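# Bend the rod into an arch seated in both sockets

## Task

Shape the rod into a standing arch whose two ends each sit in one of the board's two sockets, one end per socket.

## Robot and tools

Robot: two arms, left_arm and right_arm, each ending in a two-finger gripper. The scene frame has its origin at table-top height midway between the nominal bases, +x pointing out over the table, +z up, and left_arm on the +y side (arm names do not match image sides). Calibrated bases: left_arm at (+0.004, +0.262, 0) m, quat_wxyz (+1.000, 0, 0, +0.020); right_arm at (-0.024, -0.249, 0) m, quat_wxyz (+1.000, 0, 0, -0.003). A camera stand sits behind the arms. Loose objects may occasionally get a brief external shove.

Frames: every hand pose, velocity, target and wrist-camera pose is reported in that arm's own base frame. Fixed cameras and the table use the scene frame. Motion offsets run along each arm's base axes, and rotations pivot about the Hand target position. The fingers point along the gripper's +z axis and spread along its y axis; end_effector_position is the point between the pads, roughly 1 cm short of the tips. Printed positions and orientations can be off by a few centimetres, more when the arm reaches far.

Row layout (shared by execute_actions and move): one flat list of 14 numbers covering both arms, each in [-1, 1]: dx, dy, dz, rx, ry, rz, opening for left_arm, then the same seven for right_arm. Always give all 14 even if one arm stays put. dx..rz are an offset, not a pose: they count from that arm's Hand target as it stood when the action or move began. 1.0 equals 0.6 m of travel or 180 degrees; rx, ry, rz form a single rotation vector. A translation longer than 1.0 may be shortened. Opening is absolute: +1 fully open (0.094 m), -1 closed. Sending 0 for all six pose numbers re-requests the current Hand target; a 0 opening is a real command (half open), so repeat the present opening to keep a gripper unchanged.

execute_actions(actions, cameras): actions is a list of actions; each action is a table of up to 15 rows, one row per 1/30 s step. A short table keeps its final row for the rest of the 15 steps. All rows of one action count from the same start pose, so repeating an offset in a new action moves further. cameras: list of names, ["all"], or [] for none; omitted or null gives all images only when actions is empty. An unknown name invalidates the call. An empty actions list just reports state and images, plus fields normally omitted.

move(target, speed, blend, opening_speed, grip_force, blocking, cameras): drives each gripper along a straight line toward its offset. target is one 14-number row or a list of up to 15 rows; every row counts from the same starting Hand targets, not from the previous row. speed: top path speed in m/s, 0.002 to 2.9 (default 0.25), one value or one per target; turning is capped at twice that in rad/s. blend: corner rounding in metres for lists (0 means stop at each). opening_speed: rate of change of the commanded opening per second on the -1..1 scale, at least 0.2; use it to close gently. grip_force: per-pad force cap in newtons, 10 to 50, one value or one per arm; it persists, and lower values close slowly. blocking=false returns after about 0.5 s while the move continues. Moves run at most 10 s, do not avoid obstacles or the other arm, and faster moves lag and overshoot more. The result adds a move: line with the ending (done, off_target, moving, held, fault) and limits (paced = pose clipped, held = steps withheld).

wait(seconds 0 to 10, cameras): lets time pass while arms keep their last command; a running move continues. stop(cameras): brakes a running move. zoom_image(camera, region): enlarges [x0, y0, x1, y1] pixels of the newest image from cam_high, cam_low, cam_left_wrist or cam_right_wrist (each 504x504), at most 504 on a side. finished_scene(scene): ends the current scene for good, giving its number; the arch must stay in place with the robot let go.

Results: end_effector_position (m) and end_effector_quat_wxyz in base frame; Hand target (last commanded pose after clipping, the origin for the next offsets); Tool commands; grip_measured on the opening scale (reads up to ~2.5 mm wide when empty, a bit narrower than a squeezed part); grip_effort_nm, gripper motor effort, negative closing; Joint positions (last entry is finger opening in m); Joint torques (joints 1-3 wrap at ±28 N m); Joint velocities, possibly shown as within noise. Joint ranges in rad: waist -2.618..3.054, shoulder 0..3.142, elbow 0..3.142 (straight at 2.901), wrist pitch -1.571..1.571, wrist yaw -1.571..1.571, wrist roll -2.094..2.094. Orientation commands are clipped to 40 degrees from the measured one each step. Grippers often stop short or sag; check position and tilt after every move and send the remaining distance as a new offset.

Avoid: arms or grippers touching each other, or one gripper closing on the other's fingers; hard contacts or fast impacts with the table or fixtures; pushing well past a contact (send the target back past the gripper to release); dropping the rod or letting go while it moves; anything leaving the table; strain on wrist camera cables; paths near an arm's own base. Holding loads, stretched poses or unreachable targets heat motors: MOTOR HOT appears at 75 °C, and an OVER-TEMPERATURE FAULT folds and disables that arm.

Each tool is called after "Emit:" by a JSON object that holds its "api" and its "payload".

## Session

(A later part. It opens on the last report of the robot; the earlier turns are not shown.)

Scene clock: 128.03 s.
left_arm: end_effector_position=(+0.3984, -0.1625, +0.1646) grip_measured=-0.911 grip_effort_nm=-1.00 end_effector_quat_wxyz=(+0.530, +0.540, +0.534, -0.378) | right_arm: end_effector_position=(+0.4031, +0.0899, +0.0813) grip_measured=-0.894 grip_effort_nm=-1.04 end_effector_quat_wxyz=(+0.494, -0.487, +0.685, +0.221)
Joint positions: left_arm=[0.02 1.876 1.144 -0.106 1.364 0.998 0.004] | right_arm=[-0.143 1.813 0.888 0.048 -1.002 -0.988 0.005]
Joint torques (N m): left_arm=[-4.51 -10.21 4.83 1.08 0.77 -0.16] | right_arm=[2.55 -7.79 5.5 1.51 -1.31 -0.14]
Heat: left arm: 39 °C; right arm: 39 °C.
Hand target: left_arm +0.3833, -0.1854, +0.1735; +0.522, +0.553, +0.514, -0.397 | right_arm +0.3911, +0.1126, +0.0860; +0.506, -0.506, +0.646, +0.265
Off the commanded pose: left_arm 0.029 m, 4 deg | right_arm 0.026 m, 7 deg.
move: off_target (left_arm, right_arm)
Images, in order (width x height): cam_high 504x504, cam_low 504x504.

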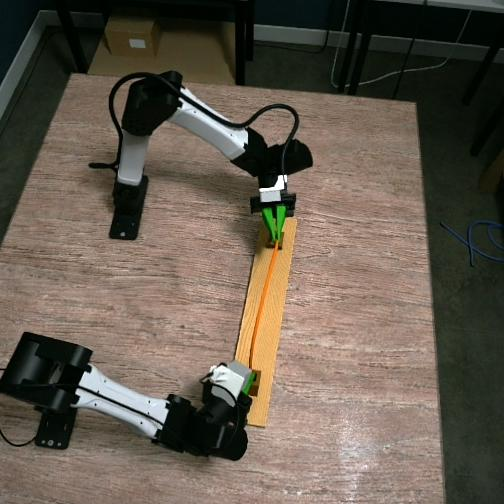

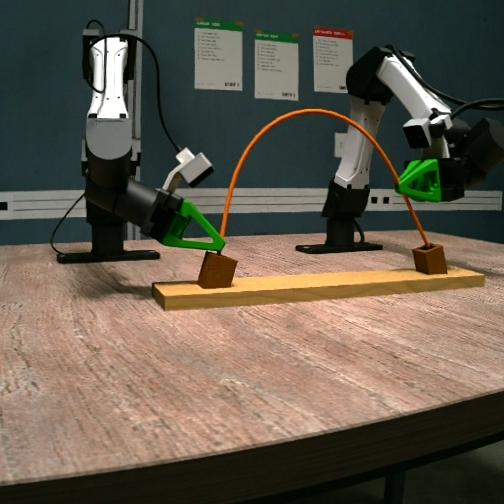

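Emit:
{"api": "move", "payload": {"target": [0,0.01,-0.055,0,0,0,-1,0,0,0,0,0,0,-1], "speed": 0.05, "cameras": ["cam_high","cam_low"]}}

Emit:
{"api": "zoom_image", "payload": {"camera": "cam_low", "region": [370, 170, 490, 310]}}

Emit:
{"api": "zoom_image", "payload": {"camera": "cam_high", "region": [240, 190, 310, 260]}}

Scene clock: 130.43 s.
left_arm: end_effector_position=(+0.3949, -0.1625, +0.1459) grip_measured=-0.911 grip_effort_nm=-1.01 end_effector_quat_wxyz=(+0.532, +0.544, +0.529, -0.374) | right_arm: end_effector_position=(+0.4032, +0.0897, +0.0811) grip_measured=-0.894 grip_effort_nm=-1.04 end_effector_quat_wxyz=(+0.494, -0.487, +0.686, +0.221)
Joint positions: left_arm=[0.02 1.901 1.094 -0.032 1.364 1.015 0.004] | right_arm=[-0.143 1.813 0.888 0.048 -1 -0.988 0.005]
Joint torques (N m): left_arm=[-3.12 -6.74 4.64 1.09 0.87 0.15] | right_arm=[2.54 -7.8 5.5 1.5 -1.33 -0.14]
Heat: left arm: 40 °C; right arm: 39 °C.
Hand target: left_arm +0.3833, -0.1794, +0.1404; +0.522, +0.553, +0.514, -0.397 | right_arm +0.3911, +0.1126, +0.0861; +0.506, -0.506, +0.646, +0.265
Off the commanded pose: left_arm 0.021 m, 4 deg | right_arm 0.026 m, 7 deg.
move: off_target (left_arm, right_arm)
Images, in order (width x height): cam_high 504x504, cam_low 504x504.

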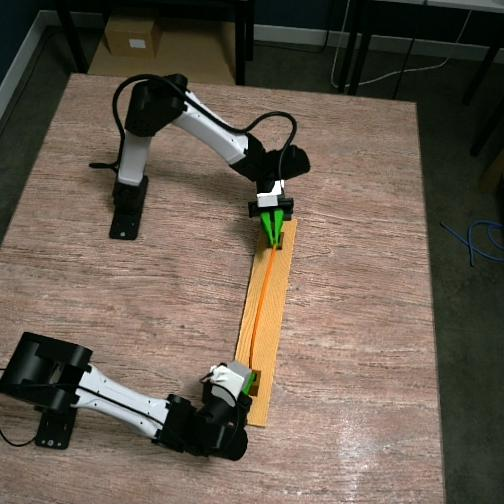

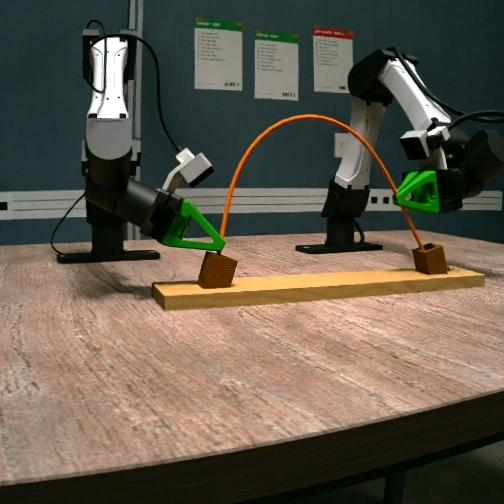

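Scaled by 3.600 from the camera's 504x504 image, which has a finer 720x720 frame.

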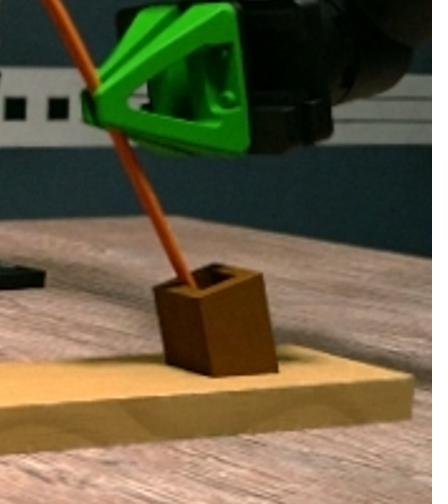

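Scaled by 7.200 from the camera's 504x504 image, which has a finer 720x720 frame.

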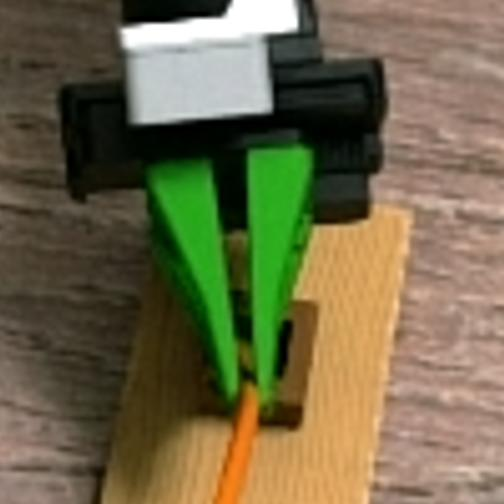

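Emit:
{"api": "move", "payload": {"target": [0.012,0.025,-0.05,0,0,0,-1,0,0,0,0,0,0,-1], "speed": 0.05, "cameras": ["cam_high","cam_low","cam_left_wrist"]}}

Emit:
{"api": "zoom_image", "payload": {"camera": "cam_low", "region": [370, 170, 490, 310]}}

Emit:
{"api": "zoom_image", "payload": {"camera": "cam_high", "region": [240, 190, 310, 260]}}

Scene clock: 134.40 s.
left_arm: end_effector_position=(+0.3910, -0.1566, +0.1334) grip_measured=-0.911 grip_effort_nm=-1.01 end_effector_quat_wxyz=(+0.549, +0.550, +0.492, -0.392) | right_arm: end_effector_position=(+0.4033, +0.0896, +0.0809) grip_measured=-0.894 grip_effort_nm=-1.04 end_effector_quat_wxyz=(+0.494, -0.488, +0.686, +0.220)
Joint positions: left_arm=[0.042 1.976 1.11 -0.07 1.459 1.153 0.004] | right_arm=[-0.143 1.813 0.888 0.048 -0.999 -0.99 0.005]
Joint torques (N m): left_arm=[-1.57 -5.18 5.3 0.61 0.13 0.22] | right_arm=[2.54 -7.8 5.53 1.5 -1.33 -0.12]
Heat: left arm: 39 °C; right arm: 39 °C.
Hand target: left_arm +0.3906, -0.1644, +0.1105; +0.522, +0.553, +0.514, -0.397 | right_arm +0.3911, +0.1125, +0.0860; +0.506, -0.506, +0.646, +0.265
Off the commanded pose: left_arm 0.024 m, 4 deg | right_arm 0.027 m, 7 deg.
move: off_target (left_arm, right_arm)
Images, in order (width x height): cam_high 504x504, cam_low 504x504, cam_left_wrist 504x504.

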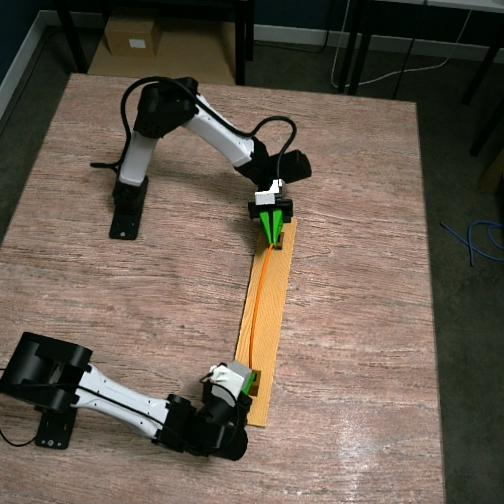

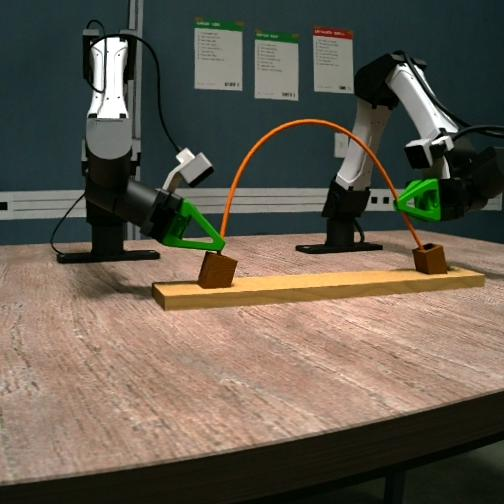

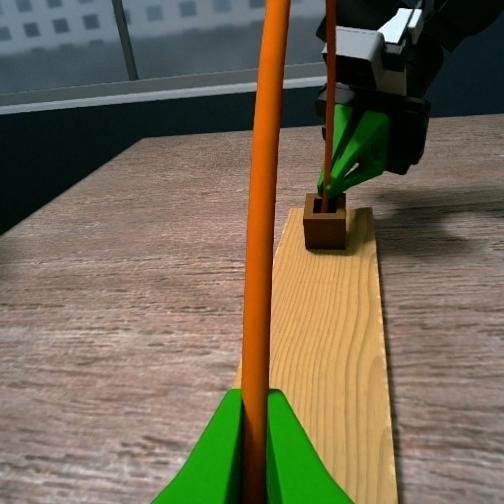

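Scaled by 3.600 from the camera's 504x504 image, which has a finer 720x720 frame.

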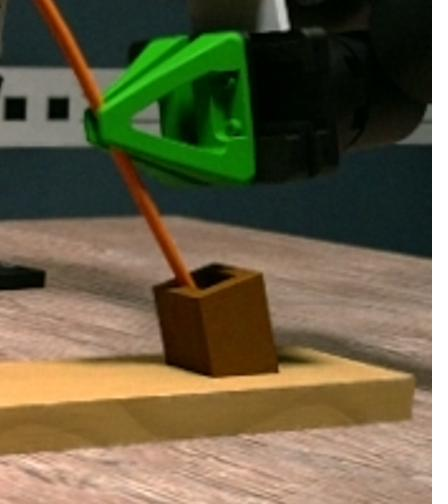

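Scaled by 7.200 from the camera's 504x504 image, which has a finer 720x720 frame.

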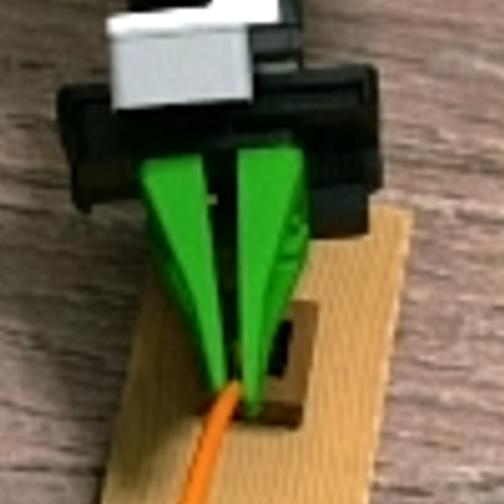

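Emit:
{"api": "zoom_image", "payload": {"camera": "cam_low", "region": [405, 225, 455, 280]}}

Emit:
{"api": "zoom_image", "payload": {"camera": "cam_high", "region": [260, 225, 290, 255]}}

Scaled by 9.164 from the camera's 504x504 image, which has a finer 720x720 frame.

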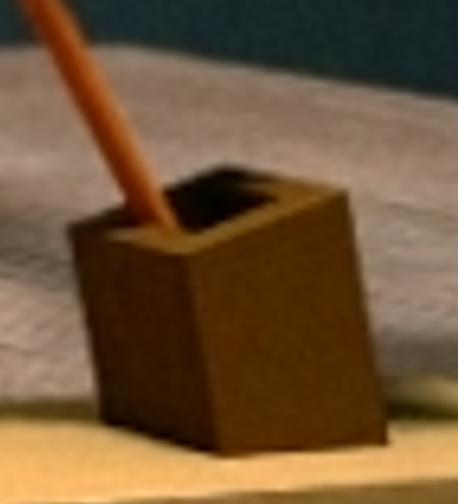

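Scaled by 16.800 from the camera's 504x504 image, which has a finer 720x720 frame.

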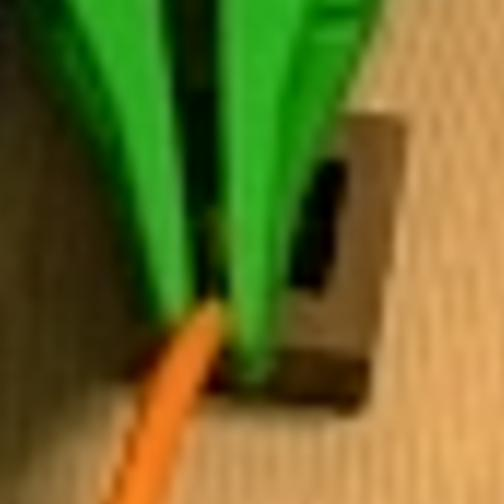

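Emit:
{"api": "move", "payload": {"target": [0.02,0.01,-0.035,0.02,-0.002,0,-1,0,0,0,0,0,0,-1], "speed": 0.05, "cameras": ["cam_high","cam_low"]}}

Emit:
{"api": "zoom_image", "payload": {"camera": "cam_low", "region": [370, 170, 490, 310]}}

Emit:
{"api": "zoom_image", "payload": {"camera": "cam_high", "region": [240, 190, 310, 260]}}

Scene clock: 141.10 s.
left_arm: end_effector_position=(+0.3939, -0.1564, +0.1305) grip_measured=-0.911 grip_effort_nm=-1.01 end_effector_quat_wxyz=(+0.552, +0.553, +0.480, -0.399) | right_arm: end_effector_position=(+0.4033, +0.0896, +0.0809) grip_measured=-0.894 grip_effort_nm=-1.04 end_effector_quat_wxyz=(+0.494, -0.488, +0.686, +0.219)
Joint positions: left_arm=[0.043 2.017 1.161 -0.158 1.485 1.243 0.004] | right_arm=[-0.143 1.813 0.888 0.048 -0.999 -0.99 0.005]
Joint torques (N m): left_arm=[-0.34 -4.29 4.49 0.63 -0.6 0.38] | right_arm=[2.51 -7.8 5.53 1.5 -1.32 -0.12]
Heat: left arm: 38 °C; right arm: 39 °C.
Hand target: left_arm +0.4025, -0.1584, +0.0895; +0.506, +0.571, +0.524, -0.379 | right_arm +0.3911, +0.1125, +0.0860; +0.506, -0.506, +0.646, +0.265
Off the commanded pose: left_arm 0.042 m, 8 deg | right_arm 0.026 m, 7 deg.
move: off_target (left_arm, right_arm)
Images, in order (width x height): cam_high 504x504, cam_low 504x504.

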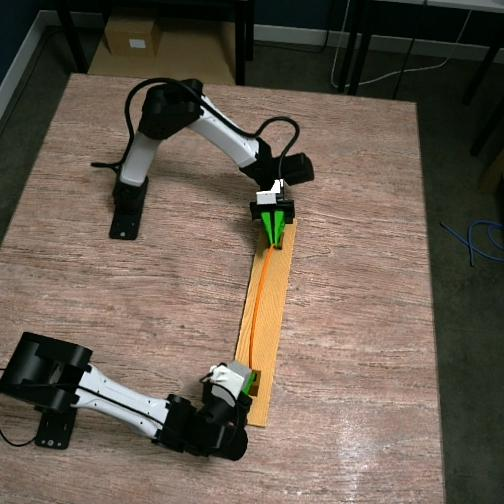

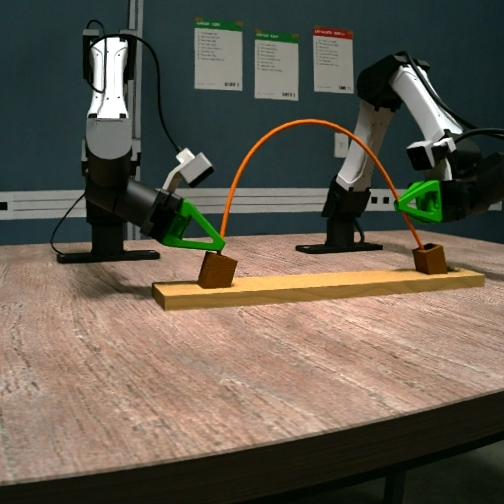

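Scaled by 3.600 from the camera's 504x504 image, which has a finer 720x720 frame.

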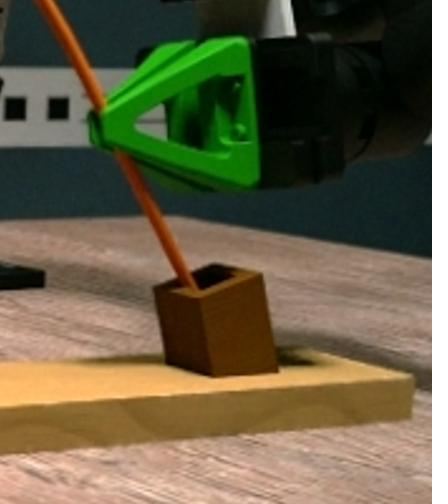

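Scaled by 7.200 from the camera's 504x504 image, which has a finer 720x720 frame.

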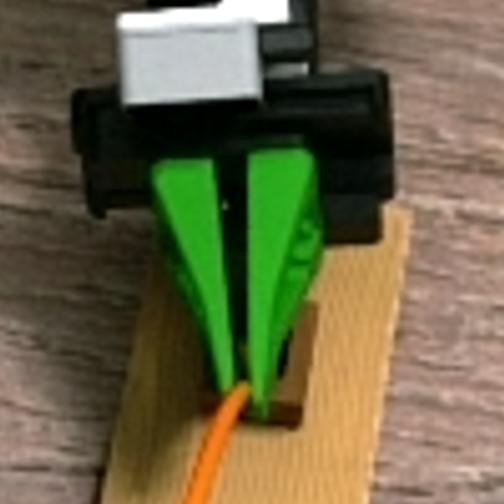

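Emit:
{"api": "move", "payload": {"target": [-0.01,0.003,0.05,-0.015,0,0,-1,0,0,0,0,0,0,-1], "speed": 0.05, "cameras": ["cam_low"]}}

Emit:
{"api": "zoom_image", "payload": {"camera": "cam_low", "region": [370, 170, 490, 310]}}

Scene clock: 144.87 s.
left_arm: end_effector_position=(+0.3925, -0.1532, +0.1338) grip_measured=-0.911 grip_effort_nm=-1.01 end_effector_quat_wxyz=(+0.547, +0.542, +0.487, -0.412) | right_arm: end_effector_position=(+0.4033, +0.0896, +0.0809) grip_measured=-0.894 grip_effort_nm=-1.04 end_effector_quat_wxyz=(+0.494, -0.488, +0.686, +0.219)
Joint positions: left_arm=[0.053 2.014 1.17 -0.206 1.499 1.242 0.004] | right_arm=[-0.143 1.813 0.888 0.048 -0.999 -0.991 0.005]
Joint torques (N m): left_arm=[-0.68 -8.62 5.33 0.59 -0.29 0.09] | right_arm=[2.54 -7.8 5.53 1.5 -1.33 -0.11]
Heat: left arm: 37 °C; right arm: 39 °C.
Hand target: left_arm +0.3965, -0.1567, +0.1194; +0.519, +0.559, +0.515, -0.391 | right_arm +0.3911, +0.1125, +0.0860; +0.506, -0.506, +0.646, +0.265
Off the commanded pose: left_arm 0.015 m, 5 deg | right_arm 0.026 m, 7 deg.
move: off_target (left_arm, right_arm)
Images, in order (width x height): cam_low 504x504.

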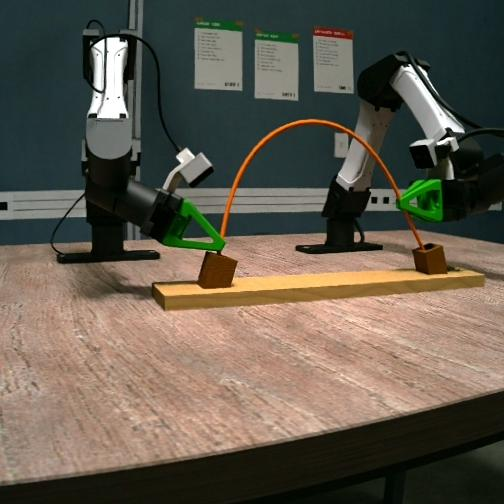

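Scaled by 3.600 from the camera's 504x504 image, which has a finer 720x720 frame.

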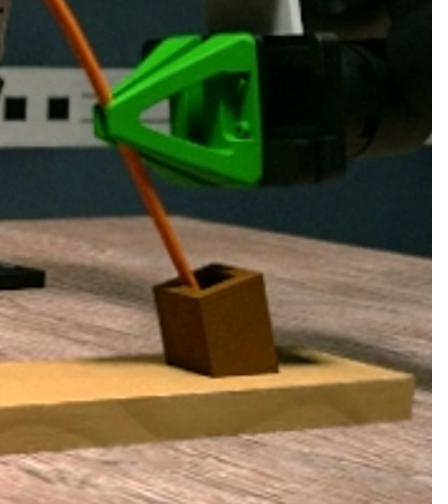

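Emit:
{"api": "move", "payload": {"target": [[0,0.025,0,0,0,0,-1,0,0,0,0,0,0,-1],[0,0.03,-0.05,0,0,0,-1,0,0,0,0,0,0,-1]], "speed": 0.05, "cameras": ["cam_high","cam_low"]}}

Emit:
{"api": "zoom_image", "payload": {"camera": "cam_low", "region": [370, 170, 490, 310]}}

Emit:
{"api": "zoom_image", "payload": {"camera": "cam_high", "region": [240, 190, 310, 260]}}

Scene clock: 150.37 s.
left_arm: end_effector_position=(+0.3902, -0.1409, +0.1347) grip_measured=-0.910 grip_effort_nm=-1.00 end_effector_quat_wxyz=(+0.571, +0.539, +0.466, -0.407) | right_arm: end_effector_position=(+0.4030, +0.0909, +0.0825) grip_measured=-0.894 grip_effort_nm=-1.04 end_effector_quat_wxyz=(+0.497, -0.490, +0.681, +0.221)
Joint positions: left_arm=[0.086 2.027 1.162 -0.224 1.553 1.328 0.004] | right_arm=[-0.143 1.813 0.888 0.053 -1.008 -0.994 0.005]
Joint torques (N m): left_arm=[0.81 -4.52 2.54 0.74 -0.61 0.24] | right_arm=[2.48 -7.77 5.53 1.46 -1.24 -0.07]
Heat: left arm: 37 °C; right arm: 39 °C.
Hand target: left_arm +0.3965, -0.1387, +0.0895; +0.519, +0.558, +0.515, -0.391 | right_arm +0.3911, +0.1124, +0.0860; +0.506, -0.506, +0.646, +0.265
Off the commanded pose: left_arm 0.046 m, 9 deg | right_arm 0.025 m, 7 deg.
move: off_target (left_arm, right_arm)
Images, in order (width x height): cam_high 504x504, cam_low 504x504.

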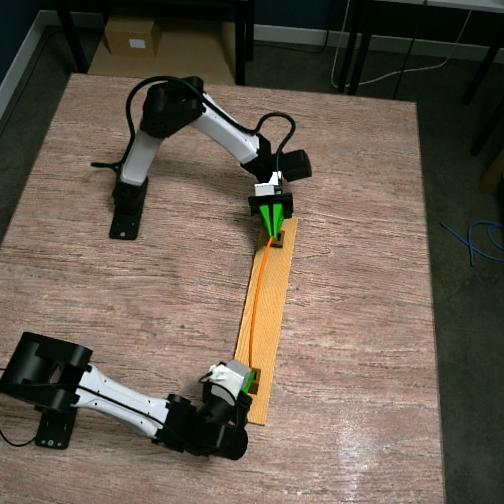

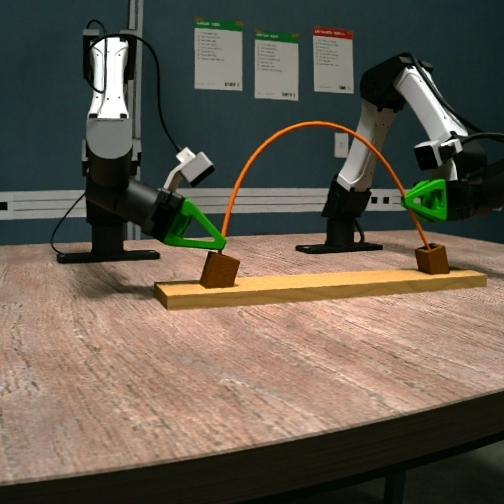

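Scaled by 3.600 from the camera's 504x504 image, which has a finer 720x720 frame.

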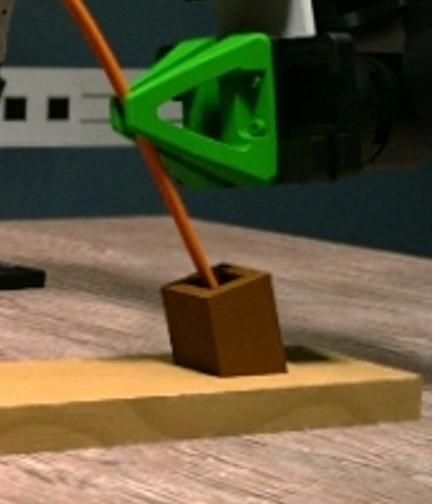

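Scaled by 7.200 from the camera's 504x504 image, which has a finer 720x720 frame.

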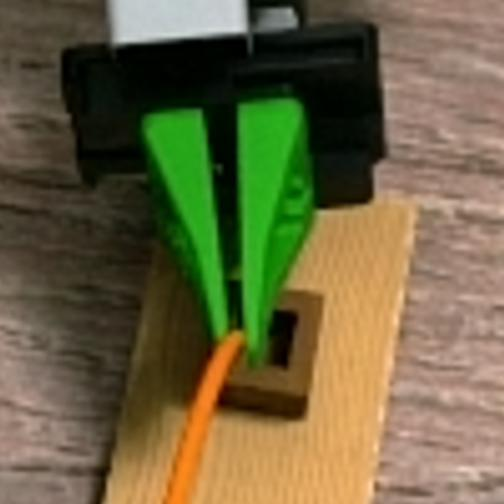

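Emit:
{"api": "move", "payload": {"target": [0.012,0.005,0.06,0.01,0,-0.02,-1,0,0,0,0,0,0,-1], "speed": 0.05, "cameras": ["cam_high","cam_low"]}}

Emit:
{"api": "zoom_image", "payload": {"camera": "cam_low", "region": [370, 170, 490, 310]}}

Emit:
{"api": "zoom_image", "payload": {"camera": "cam_high", "region": [220, 180, 320, 430]}}

Scene clock: 155.90 s.
left_arm: end_effector_position=(+0.4012, -0.1352, +0.1367) grip_measured=-0.910 grip_effort_nm=-1.01 end_effector_quat_wxyz=(+0.514, +0.556, +0.512, -0.405) | right_arm: end_effector_position=(+0.4029, +0.0910, +0.0827) grip_measured=-0.894 grip_effort_nm=-1.04 end_effector_quat_wxyz=(+0.497, -0.491, +0.680, +0.222)
Joint positions: left_arm=[0.094 2.157 1.516 -1.046 1.427 1.848 0.004] | right_arm=[-0.143 1.813 0.888 0.053 -1.01 -0.994 0.005]
Joint torques (N m): left_arm=[-0.01 -7.66 6.76 0.1 0.27 0.3] | right_arm=[2.48 -7.76 5.53 1.46 -1.23 -0.07]
Heat: left arm: 37 °C; right arm: 39 °C.
Hand target: left_arm +0.4037, -0.1357, +0.1255; +0.498, +0.583, +0.503, -0.399 | right_arm +0.3911, +0.1124, +0.0860; +0.506, -0.506, +0.646, +0.265
Off the commanded pose: left_arm 0.011 m, 4 deg | right_arm 0.025 m, 7 deg.
move: off_target (left_arm, right_arm)
Images, in order (width x height): cam_high 504x504, cam_low 504x504.

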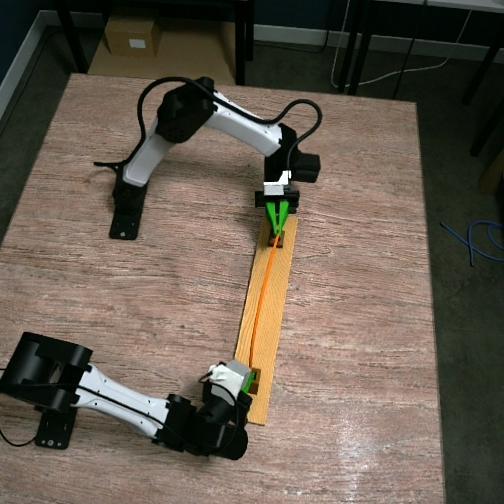

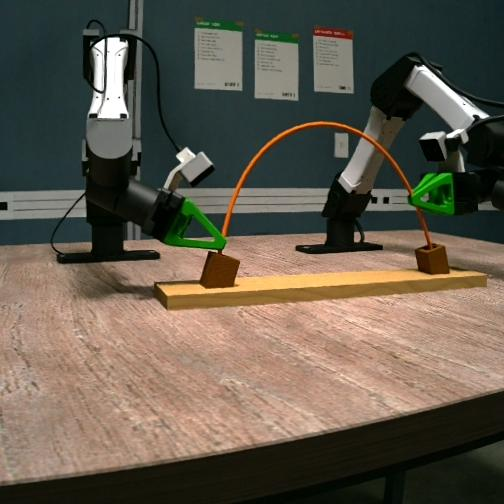

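Scaled by 3.600 from the camera's 504x504 image, which has a finer 720x720 frame.

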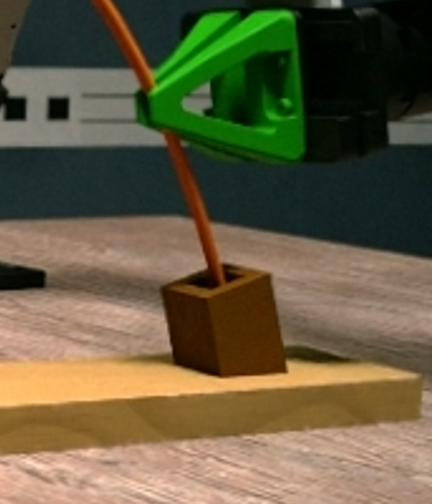

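Scaled by 2.016 from the camera's 504x504 image, which has a finer 720x720 frame.

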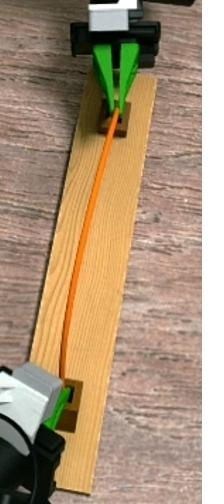

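Emit:
{"api": "move", "payload": {"target": [0,0,0,0,0,0,-0.7,0,0,0,0,0,0,-1], "opening_speed": 0.2, "cameras": ["cam_high","cam_low"]}}

Emit:
{"api": "zoom_image", "payload": {"camera": "cam_low", "region": [160, 90, 490, 310]}}

Emit:
{"api": "zoom_image", "payload": {"camera": "cam_high", "region": [220, 180, 320, 430]}}

Scene clock: 158.83 s.
left_arm: end_effector_position=(+0.4002, -0.1339, +0.1258) grip_measured=-0.701 grip_effort_nm=0.10 end_effector_quat_wxyz=(+0.497, +0.567, +0.523, -0.398) | right_arm: end_effector_position=(+0.3983, +0.1017, +0.0867) grip_measured=-0.894 grip_effort_nm=-1.04 end_effector_quat_wxyz=(+0.500, -0.498, +0.666, +0.240)
Joint positions: left_arm=[0.094 2.164 1.516 -1.046 1.378 1.848 0.014] | right_arm=[-0.125 1.813 0.888 0.053 -1.045 -0.995 0.005]
Joint torques (N m): left_arm=[0.01 -8.54 6.27 0.17 0.78 0.22] | right_arm=[1.22 -7.66 5.46 1.49 -0.91 -0.04]
Heat: left arm: 37 °C; right arm: 39 °C.
Hand target: left_arm +0.4031, -0.1356, +0.1257; +0.504, +0.576, +0.511, -0.391 (not the last commanded pose) | right_arm +0.3911, +0.1126, +0.0860; +0.506, -0.506, +0.646, +0.265
Off the commanded pose: left_arm 0.004 m, 3 deg | right_arm 0.013 m, 4 deg.
move: off_target (left_arm, right_arm)
Images, in order (width x height): cam_high 504x504, cam_low 504x504.

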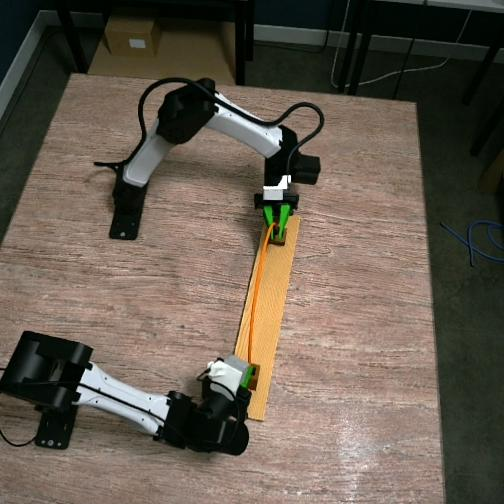

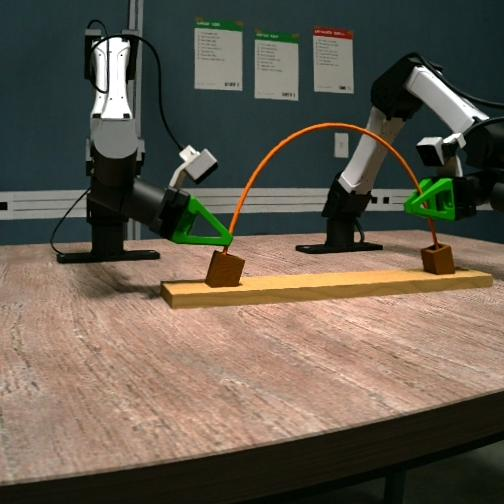

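Scaled by 1.527 from the camera's 504x504 image, which has a finer 720x720 frame.

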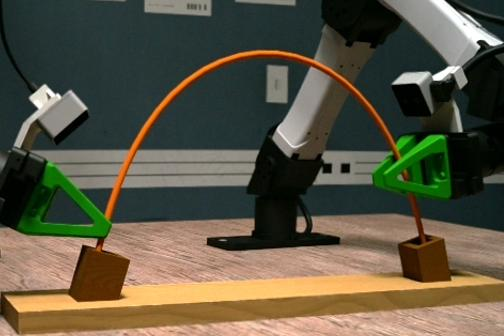

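Scaled by 2.016 from the camera's 504x504 image, which has a finer 720x720 frame.

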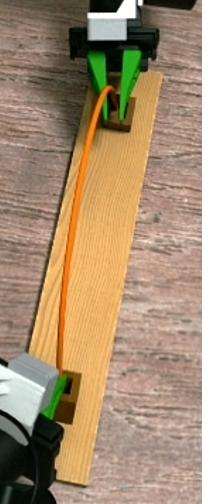

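Emit:
{"api": "move", "payload": {"target": [0,0,0,0,0,0,-0.7,0,0,0,0,0,0,-0.7], "opening_speed": 0.2, "cameras": ["all"]}}

Emit:
{"api": "zoom_image", "payload": {"camera": "cam_low", "region": [160, 90, 490, 310]}}

Emit:
{"api": "zoom_image", "payload": {"camera": "cam_high", "region": [220, 180, 320, 430]}}

Scene clock: 162.50 s.
left_arm: end_effector_position=(+0.4002, -0.1339, +0.1258) grip_measured=-0.701 grip_effort_nm=0.10 end_effector_quat_wxyz=(+0.497, +0.567, +0.523, -0.398) | right_arm: end_effector_position=(+0.3953, +0.1078, +0.0937) grip_measured=-0.702 grip_effort_nm=0.12 end_effector_quat_wxyz=(+0.511, -0.503, +0.649, +0.255)
Joint positions: left_arm=[0.094 2.164 1.516 -1.046 1.378 1.848 0.014] | right_arm=[-0.12 1.813 0.888 0.067 -1.093 -0.995 0.014]
Joint torques (N m): left_arm=[-0.01 -8.54 6.24 0.18 0.77 0.22] | right_arm=[0.91 -7.64 5.37 1.38 -0.48 -0.02]
Heat: left arm: 37 °C; right arm: 39 °C.
Hand target: left_arm +0.4031, -0.1356, +0.1257; +0.504, +0.576, +0.511, -0.391 | right_arm +0.3911, +0.1124, +0.0860; +0.506, -0.506, +0.646, +0.264
Off the commanded pose: left_arm 0.003 m, 2 deg | right_arm 0.010 m, 1 deg.
move: done

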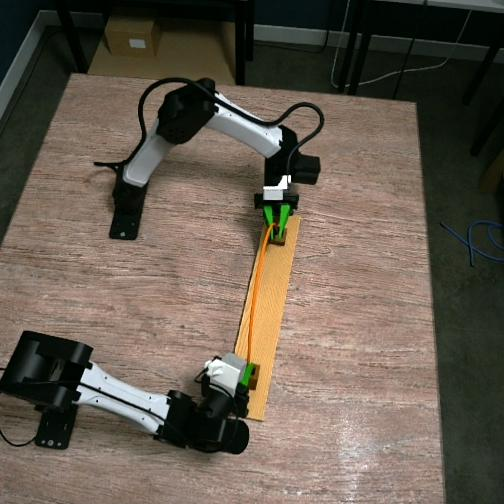

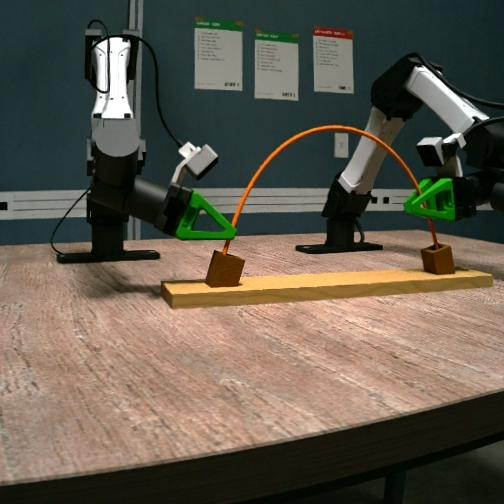

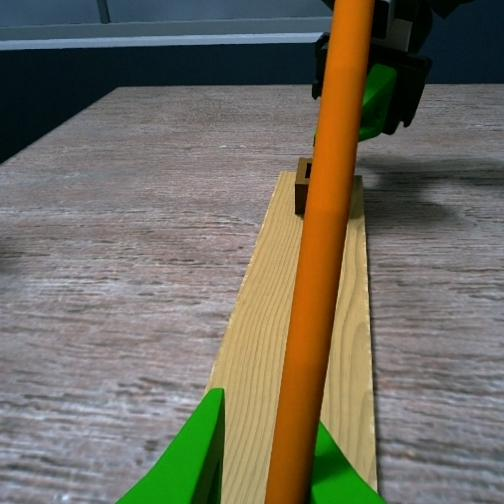

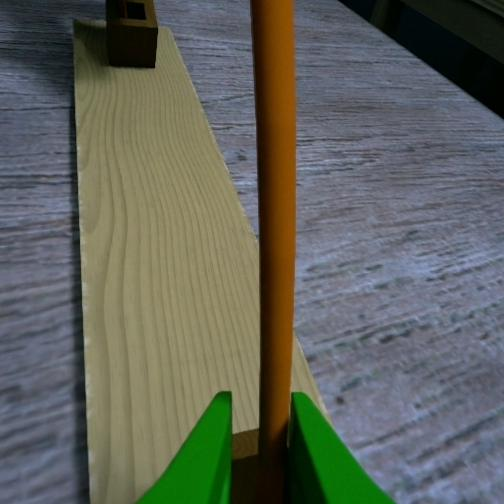

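Scaled by 1.527 from the camera's 504x504 image, which has a finer 720x720 frame.

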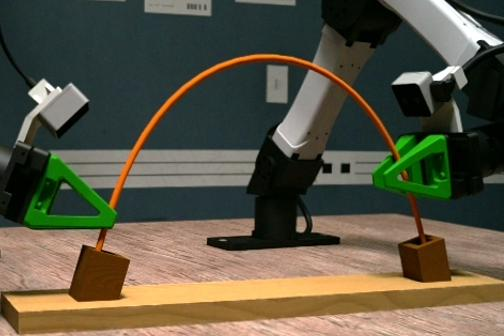

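Scaled by 2.016 from the camera's 504x504 image, which has a finer 720x720 frame.

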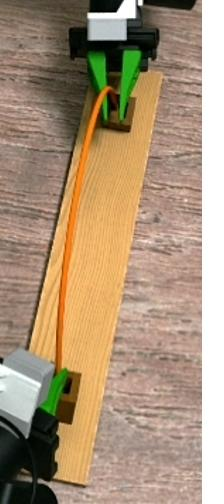

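Emit:
{"api": "move", "payload": {"target": [[0,0,0,0,0,0,-0.45,0,0,0,0,0,0,-0.45],[-0.007,0.11,0.022,0,0,0,-0.45,-0.047,-0.1,0.042,0,0,0,-0.45]], "speed": [0.05,0.08], "cameras": ["all"]}}

Emit:
{"api": "zoom_image", "payload": {"camera": "cam_low", "region": [160, 90, 490, 310]}}

Emit:
{"api": "zoom_image", "payload": {"camera": "cam_high", "region": [220, 180, 320, 430]}}

Scene clock: 167.40 s.
left_arm: end_effector_position=(+0.3975, -0.0719, +0.1250) grip_measured=-0.451 grip_effort_nm=0.10 end_effector_quat_wxyz=(+0.494, +0.547, +0.565, -0.371) | right_arm: end_effector_position=(+0.3575, +0.0556, +0.0981) grip_measured=-0.452 grip_effort_nm=0.12 end_effector_quat_wxyz=(+0.495, -0.498, +0.656, +0.276)
Joint positions: left_arm=[0.251 2.195 1.58 -1.319 1.316 2.07 0.026] | right_arm=[-0.309 1.79 0.964 -0.482 -1.191 -1.429 0.026]
Joint torques (N m): left_arm=[0.79 -11.54 6.3 -0.41 0.73 0.26] | right_arm=[-0.27 -10.69 8.85 0.6 -0.61 -0.08]
Heat: left arm: 38 °C; right arm: 40 °C.
Hand target: left_arm +0.3989, -0.0697, +0.1389; +0.504, +0.576, +0.511, -0.391 | right_arm +0.3629, +0.0525, +0.1113; +0.506, -0.506, +0.646, +0.265
Off the commanded pose: left_arm 0.014 m, 8 deg | right_arm 0.015 m, 2 deg.
joint sent to its limit (left arm) — joint 6 (wrist roll), upper limit. The joint targets are off in orientation, not in position.
move: off_target (left_arm, right_arm)

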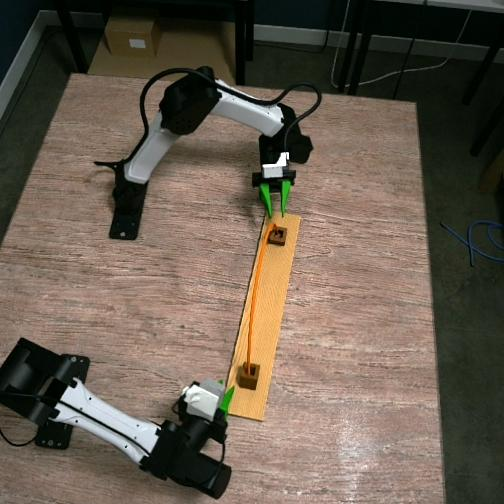

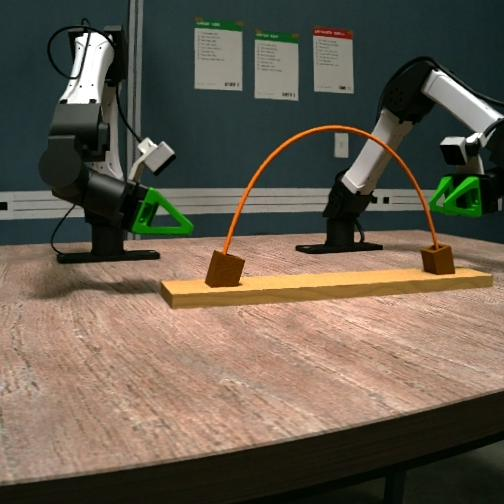

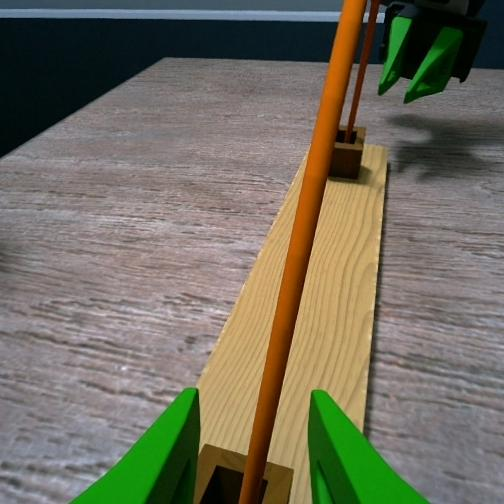

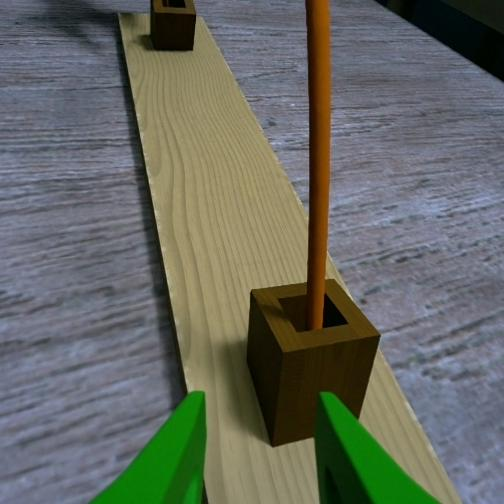

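Scaled by 1.527 from the camera's 504x504 image, which has a finer 720x720 frame.

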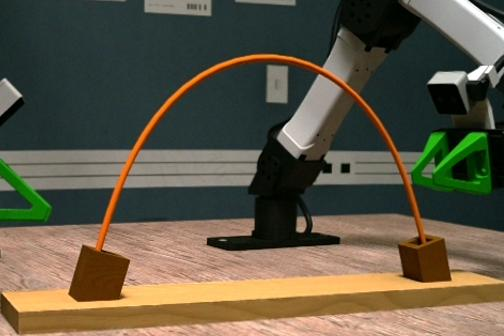

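Scaled by 2.016 from the camera's 504x504 image, which has a finer 720x720 frame.

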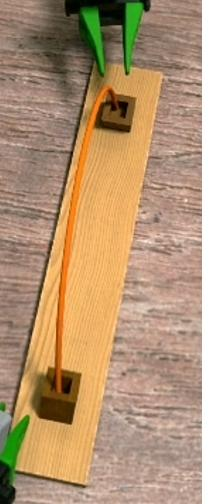

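Emit:
{"api": "finished_scene", "payload": {"scene": 2}}

The scene is finished: the task was done.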